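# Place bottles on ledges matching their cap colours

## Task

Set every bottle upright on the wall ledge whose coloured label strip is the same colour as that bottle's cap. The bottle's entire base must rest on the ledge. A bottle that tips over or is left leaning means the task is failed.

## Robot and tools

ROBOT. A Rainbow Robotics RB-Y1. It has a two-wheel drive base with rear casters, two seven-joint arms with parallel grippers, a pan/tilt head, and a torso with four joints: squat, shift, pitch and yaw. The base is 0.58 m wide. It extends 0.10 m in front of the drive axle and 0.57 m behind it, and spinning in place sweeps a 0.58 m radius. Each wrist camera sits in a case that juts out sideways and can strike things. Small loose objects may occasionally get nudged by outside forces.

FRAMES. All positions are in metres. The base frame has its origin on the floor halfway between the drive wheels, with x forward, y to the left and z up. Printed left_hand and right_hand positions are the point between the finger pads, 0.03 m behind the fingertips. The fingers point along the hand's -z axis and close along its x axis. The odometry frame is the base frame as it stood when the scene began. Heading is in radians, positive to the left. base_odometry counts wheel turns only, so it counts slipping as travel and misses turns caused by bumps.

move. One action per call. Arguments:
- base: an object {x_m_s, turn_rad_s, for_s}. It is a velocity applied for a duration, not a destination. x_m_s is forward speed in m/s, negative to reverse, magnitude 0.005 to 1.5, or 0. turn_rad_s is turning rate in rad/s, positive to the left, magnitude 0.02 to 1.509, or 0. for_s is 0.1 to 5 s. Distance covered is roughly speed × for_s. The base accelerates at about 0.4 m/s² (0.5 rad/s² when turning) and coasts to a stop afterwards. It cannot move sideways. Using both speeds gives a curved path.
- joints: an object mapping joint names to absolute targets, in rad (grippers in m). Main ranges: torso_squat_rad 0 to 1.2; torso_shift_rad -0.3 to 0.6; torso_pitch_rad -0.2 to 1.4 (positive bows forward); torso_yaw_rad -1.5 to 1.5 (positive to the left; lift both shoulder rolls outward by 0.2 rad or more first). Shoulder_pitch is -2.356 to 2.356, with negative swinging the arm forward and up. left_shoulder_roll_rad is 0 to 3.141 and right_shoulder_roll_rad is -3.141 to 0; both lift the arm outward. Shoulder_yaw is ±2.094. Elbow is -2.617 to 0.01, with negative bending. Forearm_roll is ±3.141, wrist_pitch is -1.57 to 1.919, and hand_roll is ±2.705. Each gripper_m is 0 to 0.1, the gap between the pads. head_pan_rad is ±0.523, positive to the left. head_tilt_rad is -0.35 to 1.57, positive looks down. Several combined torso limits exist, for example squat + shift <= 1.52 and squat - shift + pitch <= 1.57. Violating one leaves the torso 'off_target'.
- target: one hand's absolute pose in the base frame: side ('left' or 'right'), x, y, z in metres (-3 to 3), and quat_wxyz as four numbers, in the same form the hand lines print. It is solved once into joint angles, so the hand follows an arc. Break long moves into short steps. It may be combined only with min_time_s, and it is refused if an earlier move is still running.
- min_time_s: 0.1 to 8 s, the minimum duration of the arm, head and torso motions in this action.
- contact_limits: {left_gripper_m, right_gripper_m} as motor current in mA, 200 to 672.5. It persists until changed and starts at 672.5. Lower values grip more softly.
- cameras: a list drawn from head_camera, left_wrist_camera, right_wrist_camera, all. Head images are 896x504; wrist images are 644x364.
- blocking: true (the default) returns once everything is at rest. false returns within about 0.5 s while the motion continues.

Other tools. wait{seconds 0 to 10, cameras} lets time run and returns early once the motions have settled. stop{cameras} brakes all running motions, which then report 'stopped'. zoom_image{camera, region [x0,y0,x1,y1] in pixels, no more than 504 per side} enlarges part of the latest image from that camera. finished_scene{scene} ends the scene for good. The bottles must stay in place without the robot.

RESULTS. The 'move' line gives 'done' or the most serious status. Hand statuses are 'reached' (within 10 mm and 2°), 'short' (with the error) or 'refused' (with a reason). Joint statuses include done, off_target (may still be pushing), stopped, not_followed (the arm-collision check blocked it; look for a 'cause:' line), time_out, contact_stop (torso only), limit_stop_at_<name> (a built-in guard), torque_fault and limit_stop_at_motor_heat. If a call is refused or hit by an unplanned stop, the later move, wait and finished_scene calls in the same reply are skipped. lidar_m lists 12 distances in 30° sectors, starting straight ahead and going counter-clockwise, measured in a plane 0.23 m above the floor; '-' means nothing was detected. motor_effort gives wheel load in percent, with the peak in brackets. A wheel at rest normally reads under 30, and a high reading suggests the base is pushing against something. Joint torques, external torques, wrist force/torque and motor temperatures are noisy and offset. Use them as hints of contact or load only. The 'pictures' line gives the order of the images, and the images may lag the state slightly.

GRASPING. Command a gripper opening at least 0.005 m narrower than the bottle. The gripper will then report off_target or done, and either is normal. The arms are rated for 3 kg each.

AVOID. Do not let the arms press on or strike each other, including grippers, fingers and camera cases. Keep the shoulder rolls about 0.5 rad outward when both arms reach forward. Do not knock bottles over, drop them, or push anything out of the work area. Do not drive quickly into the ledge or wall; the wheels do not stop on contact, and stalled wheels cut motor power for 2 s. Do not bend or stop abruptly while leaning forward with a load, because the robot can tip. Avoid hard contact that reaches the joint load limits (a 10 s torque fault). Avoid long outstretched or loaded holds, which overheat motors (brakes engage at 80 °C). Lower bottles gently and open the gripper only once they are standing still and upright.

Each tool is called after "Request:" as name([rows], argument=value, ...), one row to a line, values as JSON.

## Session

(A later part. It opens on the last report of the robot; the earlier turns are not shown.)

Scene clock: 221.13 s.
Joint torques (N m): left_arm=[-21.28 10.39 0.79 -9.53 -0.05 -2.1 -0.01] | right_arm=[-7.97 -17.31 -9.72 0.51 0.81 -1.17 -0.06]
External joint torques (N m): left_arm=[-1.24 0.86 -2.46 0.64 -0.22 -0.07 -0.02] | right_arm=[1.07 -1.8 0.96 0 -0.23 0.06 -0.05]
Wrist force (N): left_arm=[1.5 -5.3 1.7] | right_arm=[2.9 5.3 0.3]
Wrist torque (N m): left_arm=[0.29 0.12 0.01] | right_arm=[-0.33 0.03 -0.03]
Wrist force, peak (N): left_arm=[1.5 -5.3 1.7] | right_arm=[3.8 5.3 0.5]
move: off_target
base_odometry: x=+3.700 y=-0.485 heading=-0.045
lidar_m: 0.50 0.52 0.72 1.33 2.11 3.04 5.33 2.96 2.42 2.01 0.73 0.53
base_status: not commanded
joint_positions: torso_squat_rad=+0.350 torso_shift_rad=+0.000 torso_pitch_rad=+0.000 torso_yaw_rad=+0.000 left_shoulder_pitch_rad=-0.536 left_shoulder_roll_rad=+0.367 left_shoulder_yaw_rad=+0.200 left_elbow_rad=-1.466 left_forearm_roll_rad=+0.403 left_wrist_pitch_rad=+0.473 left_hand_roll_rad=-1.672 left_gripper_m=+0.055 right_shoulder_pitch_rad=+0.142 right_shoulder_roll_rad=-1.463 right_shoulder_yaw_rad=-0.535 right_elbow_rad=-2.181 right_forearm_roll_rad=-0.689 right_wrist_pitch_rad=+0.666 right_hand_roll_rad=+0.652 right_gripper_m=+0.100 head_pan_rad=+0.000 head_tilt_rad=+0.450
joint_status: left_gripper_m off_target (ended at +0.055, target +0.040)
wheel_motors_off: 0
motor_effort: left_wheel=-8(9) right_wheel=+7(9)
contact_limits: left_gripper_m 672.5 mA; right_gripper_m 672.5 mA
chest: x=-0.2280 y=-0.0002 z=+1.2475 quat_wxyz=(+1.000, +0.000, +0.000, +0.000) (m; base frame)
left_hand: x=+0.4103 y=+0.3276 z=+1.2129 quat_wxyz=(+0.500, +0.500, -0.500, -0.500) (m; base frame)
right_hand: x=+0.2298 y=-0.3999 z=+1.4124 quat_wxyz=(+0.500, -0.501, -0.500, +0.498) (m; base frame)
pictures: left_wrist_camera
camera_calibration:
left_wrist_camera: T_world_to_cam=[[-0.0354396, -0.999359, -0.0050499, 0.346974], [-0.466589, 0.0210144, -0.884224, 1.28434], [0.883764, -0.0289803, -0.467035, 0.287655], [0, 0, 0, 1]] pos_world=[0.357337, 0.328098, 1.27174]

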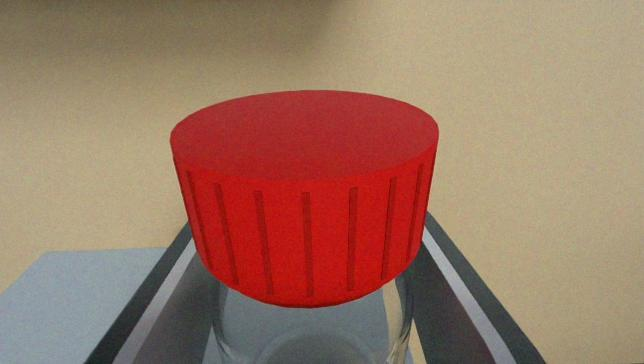

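Request:
move(target={"side":"left","x":0.408,"y":0.3276,"z":1.2335,"quat_wxyz":[0.5,0.5,-0.5,-0.5]}, min_time_s=0.6)

Request:
move(target={"side":"left","x":0.368,"y":0.3276,"z":1.236,"quat_wxyz":[0.5,0.5,-0.5,-0.5]}, min_time_s=0.7, cameras=["left_wrist_camera"])

Request:
move(target={"side":"left","x":0.362,"y":0.3276,"z":1.263,"quat_wxyz":[0.5,0.5,-0.5,-0.5]}, min_time_s=0.6)

Request:
move(target={"side":"left","x":0.315,"y":0.335,"z":1.275,"quat_wxyz":[0.5,0.5,-0.5,-0.5]}, min_time_s=0.7, cameras=["left_wrist_camera"])

Scene clock: 222.63 s.
Joint torques (N m): left_arm=[-22.1 11.74 4.8 -11.32 -0.16 -2.26 0.57] | right_arm=[-7.84 -17.29 -9.74 0.28 0.95 -1.01 0.02]
External joint torques (N m): left_arm=[-2 2.1 1.57 -1.36 -0.31 -0.23 0.55] | right_arm=[1.2 -1.79 0.93 -0.22 -0.09 0.22 0.02]
Wrist force (N): left_arm=[1.3 -6.6 1.2] | right_arm=[2.6 5.0 0.3]
Wrist torque (N m): left_arm=[0.18 0.13 -0.15] | right_arm=[-0.33 0.00 -0.02]
Wrist force, peak (N): left_arm=[1.0 -7.3 1.2] | right_arm=[3.2 5.3 0.4]
move: done
base_odometry: x=+3.700 y=-0.485 heading=-0.045
lidar_m: 0.50 0.53 0.72 1.34 2.10 3.04 5.33 2.97 2.42 2.00 0.73 0.52
base_status: not commanded
joint_positions: torso_squat_rad=+0.350 torso_shift_rad=+0.000 torso_pitch_rad=+0.000 torso_yaw_rad=+0.000 left_shoulder_pitch_rad=-0.554 left_shoulder_roll_rad=+0.375 left_shoulder_yaw_rad=+0.215 left_elbow_rad=-1.509 left_forearm_roll_rad=+0.392 left_wrist_pitch_rad=+0.536 left_hand_roll_rad=-1.655 left_gripper_m=+0.055 right_shoulder_pitch_rad=+0.142 right_shoulder_roll_rad=-1.463 right_shoulder_yaw_rad=-0.535 right_elbow_rad=-2.181 right_forearm_roll_rad=-0.689 right_wrist_pitch_rad=+0.666 right_hand_roll_rad=+0.652 right_gripper_m=+0.100 head_pan_rad=+0.000 head_tilt_rad=+0.450
joint_status: all done
wheel_motors_off: 0
motor_effort: left_wheel=-8(9) right_wheel=+7(9)
contact_limits: left_gripper_m 672.5 mA; right_gripper_m 672.5 mA
chest: x=-0.2280 y=-0.0002 z=+1.2475 quat_wxyz=(+1.000, +0.000, +0.000, +0.000) (m; base frame)
left_hand: x=+0.4080 y=+0.3276 z=+1.2330 quat_wxyz=(+0.499, +0.500, -0.501, -0.500) (m; base frame)
left_hand_status: reached (checked arc, planned for 0.6 s): 1 mm and 0.2 deg off.
right_hand: x=+0.2298 y=-0.3999 z=+1.4124 quat_wxyz=(+0.500, -0.501, -0.500, +0.498) (m; base frame)
pictures: none

Scene clock: 223.67 s.
Joint torques (N m): left_arm=[-19.89 9.44 4.37 -10.75 -0.04 -2.51 0.39] | right_arm=[-7.82 -17.23 -9.55 0.65 0.79 -1.09 -0.1]
External joint torques (N m): left_arm=[-1.96 0.44 1.03 -1.22 -0.15 -0.47 0.37] | right_arm=[1.22 -1.72 1.12 0.14 -0.25 0.13 -0.09]
Wrist force (N): left_arm=[1.2 -6.8 0.9] | right_arm=[2.8 4.6 1.0]
Wrist torque (N m): left_arm=[0.20 0.12 -0.15] | right_arm=[-0.23 0.02 -0.02]
Wrist force, peak (N): left_arm=[0.8 -7.6 0.9] | right_arm=[2.8 5.4 0.2]
move: done
base_odometry: x=+3.700 y=-0.485 heading=-0.045
lidar_m: 0.50 0.53 0.73 1.33 2.11 3.04 5.34 2.97 2.42 2.01 0.73 0.53
base_status: not commanded
joint_positions: torso_squat_rad=+0.350 torso_shift_rad=+0.000 torso_pitch_rad=+0.000 torso_yaw_rad=+0.000 left_shoulder_pitch_rad=-0.431 left_shoulder_roll_rad=+0.362 left_shoulder_yaw_rad=+0.233 left_elbow_rad=-1.731 left_forearm_roll_rad=+0.371 left_wrist_pitch_rad=+0.635 left_hand_roll_rad=-1.613 left_gripper_m=+0.055 right_shoulder_pitch_rad=+0.142 right_shoulder_roll_rad=-1.463 right_shoulder_yaw_rad=-0.535 right_elbow_rad=-2.181 right_forearm_roll_rad=-0.689 right_wrist_pitch_rad=+0.666 right_hand_roll_rad=+0.652 right_gripper_m=+0.100 head_pan_rad=+0.000 head_tilt_rad=+0.450
joint_status: all done
wheel_motors_off: 0
motor_effort: left_wheel=-9(9) right_wheel=+7(9)
contact_limits: left_gripper_m 672.5 mA; right_gripper_m 672.5 mA
chest: x=-0.2280 y=-0.0002 z=+1.2475 quat_wxyz=(+1.000, +0.000, +0.000, +0.000) (m; base frame)
left_hand: x=+0.3684 y=+0.3277 z=+1.2359 quat_wxyz=(+0.500, +0.500, -0.500, -0.500) (m; base frame)
left_hand_status: reached (checked arc, planned for 0.7 s): 0 mm and 0.0 deg off.
right_hand: x=+0.2298 y=-0.3999 z=+1.4124 quat_wxyz=(+0.500, -0.501, -0.500, +0.498) (m; base frame)
pictures: left_wrist_camera
camera_calibration:
left_wrist_camera: T_world_to_cam=[[-0.0363902, -0.999322, -0.00556829, 0.346769], [-0.466583, 0.0219174, -0.884206, 1.28485], [0.883728, -0.0295784, -0.467065, 0.33559], [0, 0, 0, 1]] pos_world=[0.315537, 0.328299, 1.29474]

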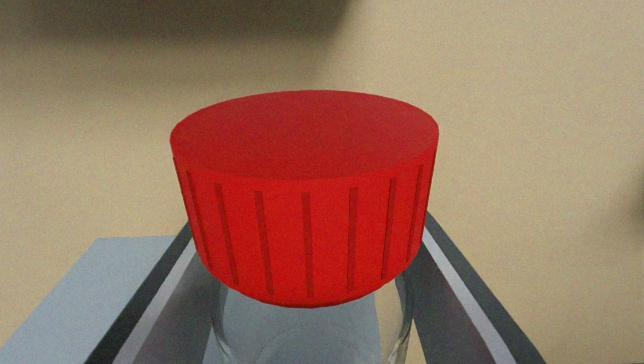

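Scene clock: 224.60 s.
Joint torques (N m): left_arm=[-19.94 11.23 4.63 -10.36 -0.24 -2.39 0.51] | right_arm=[-8 -17.81 -9.49 0.54 0.95 -1.07 -0.22]
External joint torques (N m): left_arm=[-2.01 2.06 1.28 -1.28 -0.33 -0.36 0.5] | right_arm=[1.04 -2.31 1.18 0.03 -0.1 0.15 -0.22]
Wrist force (N): left_arm=[1.1 -6.4 1.1] | right_arm=[2.4 5.3 0.2]
Wrist torque (N m): left_arm=[0.16 0.12 -0.16] | right_arm=[-0.31 -0.03 0.01]
Wrist force, peak (N): left_arm=[1.8 -7.1 0.9] | right_arm=[3.7 5.1 0.9]
move: done
base_odometry: x=+3.700 y=-0.485 heading=-0.045
lidar_m: 0.51 0.52 0.72 1.34 2.11 3.04 5.33 2.97 2.42 2.01 0.73 0.53
base_status: not commanded
joint_positions: torso_squat_rad=+0.350 torso_shift_rad=+0.000 torso_pitch_rad=+0.000 torso_yaw_rad=+0.000 left_shoulder_pitch_rad=-0.457 left_shoulder_roll_rad=+0.378 left_shoulder_yaw_rad=+0.251 left_elbow_rad=-1.791 left_forearm_roll_rad=+0.365 left_wrist_pitch_rad=+0.720 left_hand_roll_rad=-1.587 left_gripper_m=+0.055 right_shoulder_pitch_rad=+0.142 right_shoulder_roll_rad=-1.463 right_shoulder_yaw_rad=-0.535 right_elbow_rad=-2.181 right_forearm_roll_rad=-0.689 right_wrist_pitch_rad=+0.666 right_hand_roll_rad=+0.652 right_gripper_m=+0.100 head_pan_rad=+0.000 head_tilt_rad=+0.450
joint_status: all done
wheel_motors_off: 0
motor_effort: left_wheel=-8(9) right_wheel=+7(8)
contact_limits: left_gripper_m 672.5 mA; right_gripper_m 672.5 mA
chest: x=-0.2280 y=-0.0002 z=+1.2475 quat_wxyz=(+1.000, +0.000, +0.000, +0.000) (m; base frame)
left_hand: x=+0.3621 y=+0.3275 z=+1.2621 quat_wxyz=(+0.498, +0.501, -0.501, -0.499) (m; base frame)
left_hand_status: reached (checked arc, planned for 0.6 s): 1 mm and 0.3 deg off.
right_hand: x=+0.2298 y=-0.3999 z=+1.4124 quat_wxyz=(+0.500, -0.501, -0.500, +0.498) (m; base frame)
pictures: none

Scene clock: 225.70 s.
Joint torques (N m): left_arm=[-16.66 11 4.57 -9.22 -0.01 -2.64 0.32] | right_arm=[-8.08 -17.42 -9.66 0.59 0.82 -1.06 0]
External joint torques (N m): left_arm=[-1.1 1.89 0.92 -0.99 -0.03 -0.61 0.31] | right_arm=[0.96 -1.92 1.01 0.08 -0.22 0.16 0.01]
Wrist force (N): left_arm=[1.1 -6.7 0.9] | right_arm=[2.9 5.7 0.8]
Wrist torque (N m): left_arm=[0.18 0.14 -0.14] | right_arm=[-0.36 0.03 -0.03]
Wrist force, peak (N): left_arm=[1.2 -7.7 0.7] | right_arm=[2.9 5.7 0.8]
move: done
base_odometry: x=+3.700 y=-0.485 heading=-0.045
lidar_m: 0.50 0.52 0.73 1.34 2.10 3.05 5.33 2.97 2.41 2.01 0.73 0.53
base_status: not commanded
joint_positions: torso_squat_rad=+0.350 torso_shift_rad=+0.000 torso_pitch_rad=+0.000 torso_yaw_rad=+0.000 left_shoulder_pitch_rad=-0.347 left_shoulder_roll_rad=+0.404 left_shoulder_yaw_rad=+0.292 left_elbow_rad=-2.011 left_forearm_roll_rad=+0.398 left_wrist_pitch_rad=+0.843 left_hand_roll_rad=-1.544 left_gripper_m=+0.055 right_shoulder_pitch_rad=+0.142 right_shoulder_roll_rad=-1.463 right_shoulder_yaw_rad=-0.535 right_elbow_rad=-2.181 right_forearm_roll_rad=-0.689 right_wrist_pitch_rad=+0.666 right_hand_roll_rad=+0.652 right_gripper_m=+0.100 head_pan_rad=+0.000 head_tilt_rad=+0.450
joint_status: all done
wheel_motors_off: 0
motor_effort: left_wheel=-8(9) right_wheel=+8(9)
contact_limits: left_gripper_m 672.5 mA; right_gripper_m 672.5 mA
chest: x=-0.2280 y=-0.0002 z=+1.2475 quat_wxyz=(+1.000, +0.000, +0.000, +0.000) (m; base frame)
left_hand: x=+0.3156 y=+0.3348 z=+1.2749 quat_wxyz=(+0.500, +0.500, -0.500, -0.500) (m; base frame)
left_hand_status: reached (checked arc, planned for 0.7 s): 1 mm and 0.0 deg off.
right_hand: x=+0.2298 y=-0.3999 z=+1.4124 quat_wxyz=(+0.500, -0.501, -0.500, +0.498) (m; base frame)
pictures: left_wrist_camera
camera_calibration:
left_wrist_camera: T_world_to_cam=[[-0.0363889, -0.999322, -0.00556485, 0.35215], [-0.466662, 0.0219164, -0.884164, 1.29437], [0.883687, -0.0295768, -0.467143, 0.400833], [0, 0, 0, 1]] pos_world=[0.262637, 0.335399, 1.33364]

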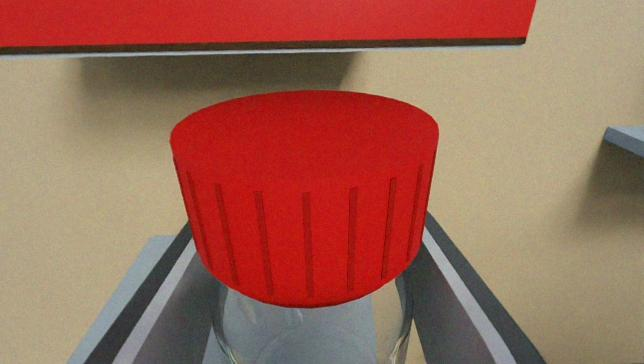

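Request:
move(target={"side":"left","x":0.265,"y":0.345,"z":1.275,"quat_wxyz":[0.5,0.5,-0.5,-0.5]}, min_time_s=0.8)

Request:
move(target={"side":"left","x":0.24,"y":0.37,"z":1.36,"quat_wxyz":[0.5,0.5,-0.5,-0.5]}, min_time_s=0.9)

Request:
move(target={"side":"left","x":0.26,"y":0.385,"z":1.45,"quat_wxyz":[0.5,0.5,-0.5,-0.5]}, min_time_s=0.9, cameras=["left_wrist_camera"])

Scene clock: 228.30 s.
Joint torques (N m): left_arm=[-14.03 11.11 5.52 -8.76 0.01 -2.3 0.63] | right_arm=[-8.23 -17.24 -9.74 0.28 0.87 -0.94 -0.17]
External joint torques (N m): left_arm=[-1.32 2.02 1.59 -1.2 0.03 -0.27 0.62] | right_arm=[0.81 -1.73 0.93 -0.22 -0.17 0.28 -0.16]
Wrist force (N): left_arm=[0.8 -6.7 1.0] | right_arm=[2.7 4.3 0.9]
Wrist torque (N m): left_arm=[0.18 0.09 -0.16] | right_arm=[-0.24 0.03 0.00]
Wrist force, peak (N): left_arm=[0.8 -7.2 1.2] | right_arm=[3.2 5.6 0.4]
move: done
base_odometry: x=+3.700 y=-0.485 heading=-0.045
lidar_m: 0.51 0.53 0.73 1.34 2.11 3.04 5.34 2.96 2.42 2.01 0.73 0.53
base_status: not commanded
joint_positions: torso_squat_rad=+0.350 torso_shift_rad=+0.000 torso_pitch_rad=+0.000 torso_yaw_rad=+0.000 left_shoulder_pitch_rad=-0.197 left_shoulder_roll_rad=+0.426 left_shoulder_yaw_rad=+0.352 left_elbow_rad=-2.205 left_forearm_roll_rad=+0.467 left_wrist_pitch_rad=+0.901 left_hand_roll_rad=-1.522 left_gripper_m=+0.055 right_shoulder_pitch_rad=+0.142 right_shoulder_roll_rad=-1.463 right_shoulder_yaw_rad=-0.535 right_elbow_rad=-2.181 right_forearm_roll_rad=-0.689 right_wrist_pitch_rad=+0.666 right_hand_roll_rad=+0.652 right_gripper_m=+0.100 head_pan_rad=+0.000 head_tilt_rad=+0.450
joint_status: all done
wheel_motors_off: 0
motor_effort: left_wheel=-9(9) right_wheel=+7(8)
contact_limits: left_gripper_m 672.5 mA; right_gripper_m 672.5 mA
chest: x=-0.2280 y=-0.0002 z=+1.2475 quat_wxyz=(+1.000, +0.000, +0.000, +0.000) (m; base frame)
left_hand: x=+0.2656 y=+0.3447 z=+1.2750 quat_wxyz=(+0.500, +0.500, -0.500, -0.500) (m; base frame)
left_hand_status: reached (checked arc, planned for 0.8 s): 1 mm and 0.0 deg off.
right_hand: x=+0.2298 y=-0.3999 z=+1.4124 quat_wxyz=(+0.500, -0.501, -0.500, +0.498) (m; base frame)
pictures: none

Scene clock: 229.53 s.
Joint torques (N m): left_arm=[-14.16 13.23 5.62 -5.74 -0.34 -2.5 0.35] | right_arm=[-8.1 -17.46 -9.91 0.19 0.76 -1.07 -0.03]
External joint torques (N m): left_arm=[-1.38 1.55 1.14 -0.95 -0.09 -0.49 0.34] | right_arm=[0.94 -1.96 0.76 -0.32 -0.28 0.15 -0.02]
Wrist force (N): left_arm=[1.2 -6.8 1.0] | right_arm=[2.9 4.3 0.6]
Wrist torque (N m): left_arm=[0.18 0.16 -0.14] | right_arm=[-0.24 0.03 -0.08]
Wrist force, peak (N): left_arm=[1.2 -8.0 0.9] | right_arm=[3.4 5.7 0.8]
move: done
base_odometry: x=+3.700 y=-0.485 heading=-0.045
lidar_m: 0.50 0.53 0.72 1.34 2.10 3.04 5.33 2.97 2.42 2.01 0.73 0.52
base_status: not commanded
joint_positions: torso_squat_rad=+0.350 torso_shift_rad=+0.000 torso_pitch_rad=+0.000 torso_yaw_rad=+0.000 left_shoulder_pitch_rad=-0.334 left_shoulder_roll_rad=+0.631 left_shoulder_yaw_rad=+0.500 left_elbow_rad=-2.264 left_forearm_roll_rad=+0.622 left_wrist_pitch_rad=+1.156 left_hand_roll_rad=-1.415 left_gripper_m=+0.055 right_shoulder_pitch_rad=+0.142 right_shoulder_roll_rad=-1.463 right_shoulder_yaw_rad=-0.535 right_elbow_rad=-2.181 right_forearm_roll_rad=-0.689 right_wrist_pitch_rad=+0.666 right_hand_roll_rad=+0.652 right_gripper_m=+0.100 head_pan_rad=+0.000 head_tilt_rad=+0.450
joint_status: all done
wheel_motors_off: 0
motor_effort: left_wheel=-8(9) right_wheel=+7(8)
contact_limits: left_gripper_m 672.5 mA; right_gripper_m 672.5 mA
chest: x=-0.2280 y=-0.0002 z=+1.2475 quat_wxyz=(+1.000, +0.000, +0.000, +0.000) (m; base frame)
left_hand: x=+0.2400 y=+0.3699 z=+1.3599 quat_wxyz=(+0.500, +0.500, -0.500, -0.500) (m; base frame)
left_hand_status: reached (checked arc, planned for 0.9 s): 0 mm and 0.0 deg off.
right_hand: x=+0.2298 y=-0.3999 z=+1.4124 quat_wxyz=(+0.500, -0.501, -0.500, +0.498) (m; base frame)
pictures: none

Scene clock: 230.77 s.
Joint torques (N m): left_arm=[-16.09 14.69 3.13 -3.06 -0.52 -2.35 0.44] | right_arm=[-7.42 -17.18 -10.02 0.54 0.9 -1.1 -0.11]
External joint torques (N m): left_arm=[-1.06 1.55 -1.69 0.29 -0.14 -0.35 0.42] | right_arm=[1.62 -1.67 0.65 0.03 -0.15 0.12 -0.1]
Wrist force (N): left_arm=[0.9 -6.7 1.0] | right_arm=[2.5 4.2 0.4]
Wrist torque (N m): left_arm=[0.18 0.12 -0.15] | right_arm=[-0.18 -0.02 -0.03]
Wrist force, peak (N): left_arm=[1.0 -7.4 1.2] | right_arm=[3.4 5.1 0.1]
move: done
base_odometry: x=+3.700 y=-0.485 heading=-0.045
lidar_m: 0.50 0.53 0.73 1.34 2.10 3.04 5.33 2.96 2.41 2.00 0.74 0.53
base_status: not commanded
joint_positions: torso_squat_rad=+0.350 torso_shift_rad=+0.000 torso_pitch_rad=+0.000 torso_yaw_rad=+0.000 left_shoulder_pitch_rad=-0.627 left_shoulder_roll_rad=+0.845 left_shoulder_yaw_rad=+0.473 left_elbow_rad=-2.052 left_forearm_roll_rad=+0.700 left_wrist_pitch_rad=+1.279 left_hand_roll_rad=-1.362 left_gripper_m=+0.055 right_shoulder_pitch_rad=+0.142 right_shoulder_roll_rad=-1.463 right_shoulder_yaw_rad=-0.535 right_elbow_rad=-2.181 right_forearm_roll_rad=-0.689 right_wrist_pitch_rad=+0.666 right_hand_roll_rad=+0.652 right_gripper_m=+0.100 head_pan_rad=+0.000 head_tilt_rad=+0.450
joint_status: all done
wheel_motors_off: 0
motor_effort: left_wheel=-8(9) right_wheel=+8(8)
contact_limits: left_gripper_m 672.5 mA; right_gripper_m 672.5 mA
chest: x=-0.2280 y=-0.0002 z=+1.2475 quat_wxyz=(+1.000, +0.000, +0.000, +0.000) (m; base frame)
left_hand: x=+0.2596 y=+0.3851 z=+1.4501 quat_wxyz=(+0.500, +0.500, -0.500, -0.500) (m; base frame)
left_hand_status: reached (checked arc, planned for 0.9 s): 0 mm and 0.1 deg off.
right_hand: x=+0.2298 y=-0.3999 z=+1.4124 quat_wxyz=(+0.500, -0.501, -0.500, +0.498) (m; base frame)
pictures: left_wrist_camera
camera_calibration:
left_wrist_camera: T_world_to_cam=[[-0.0354376, -0.999359, -0.00506578, 0.40032], [-0.466194, 0.0210146, -0.884433, 1.42275], [0.883973, -0.0289806, -0.466639, 0.532509], [0, 0, 0, 1]] pos_world=[0.206739, 0.385598, 1.50884]

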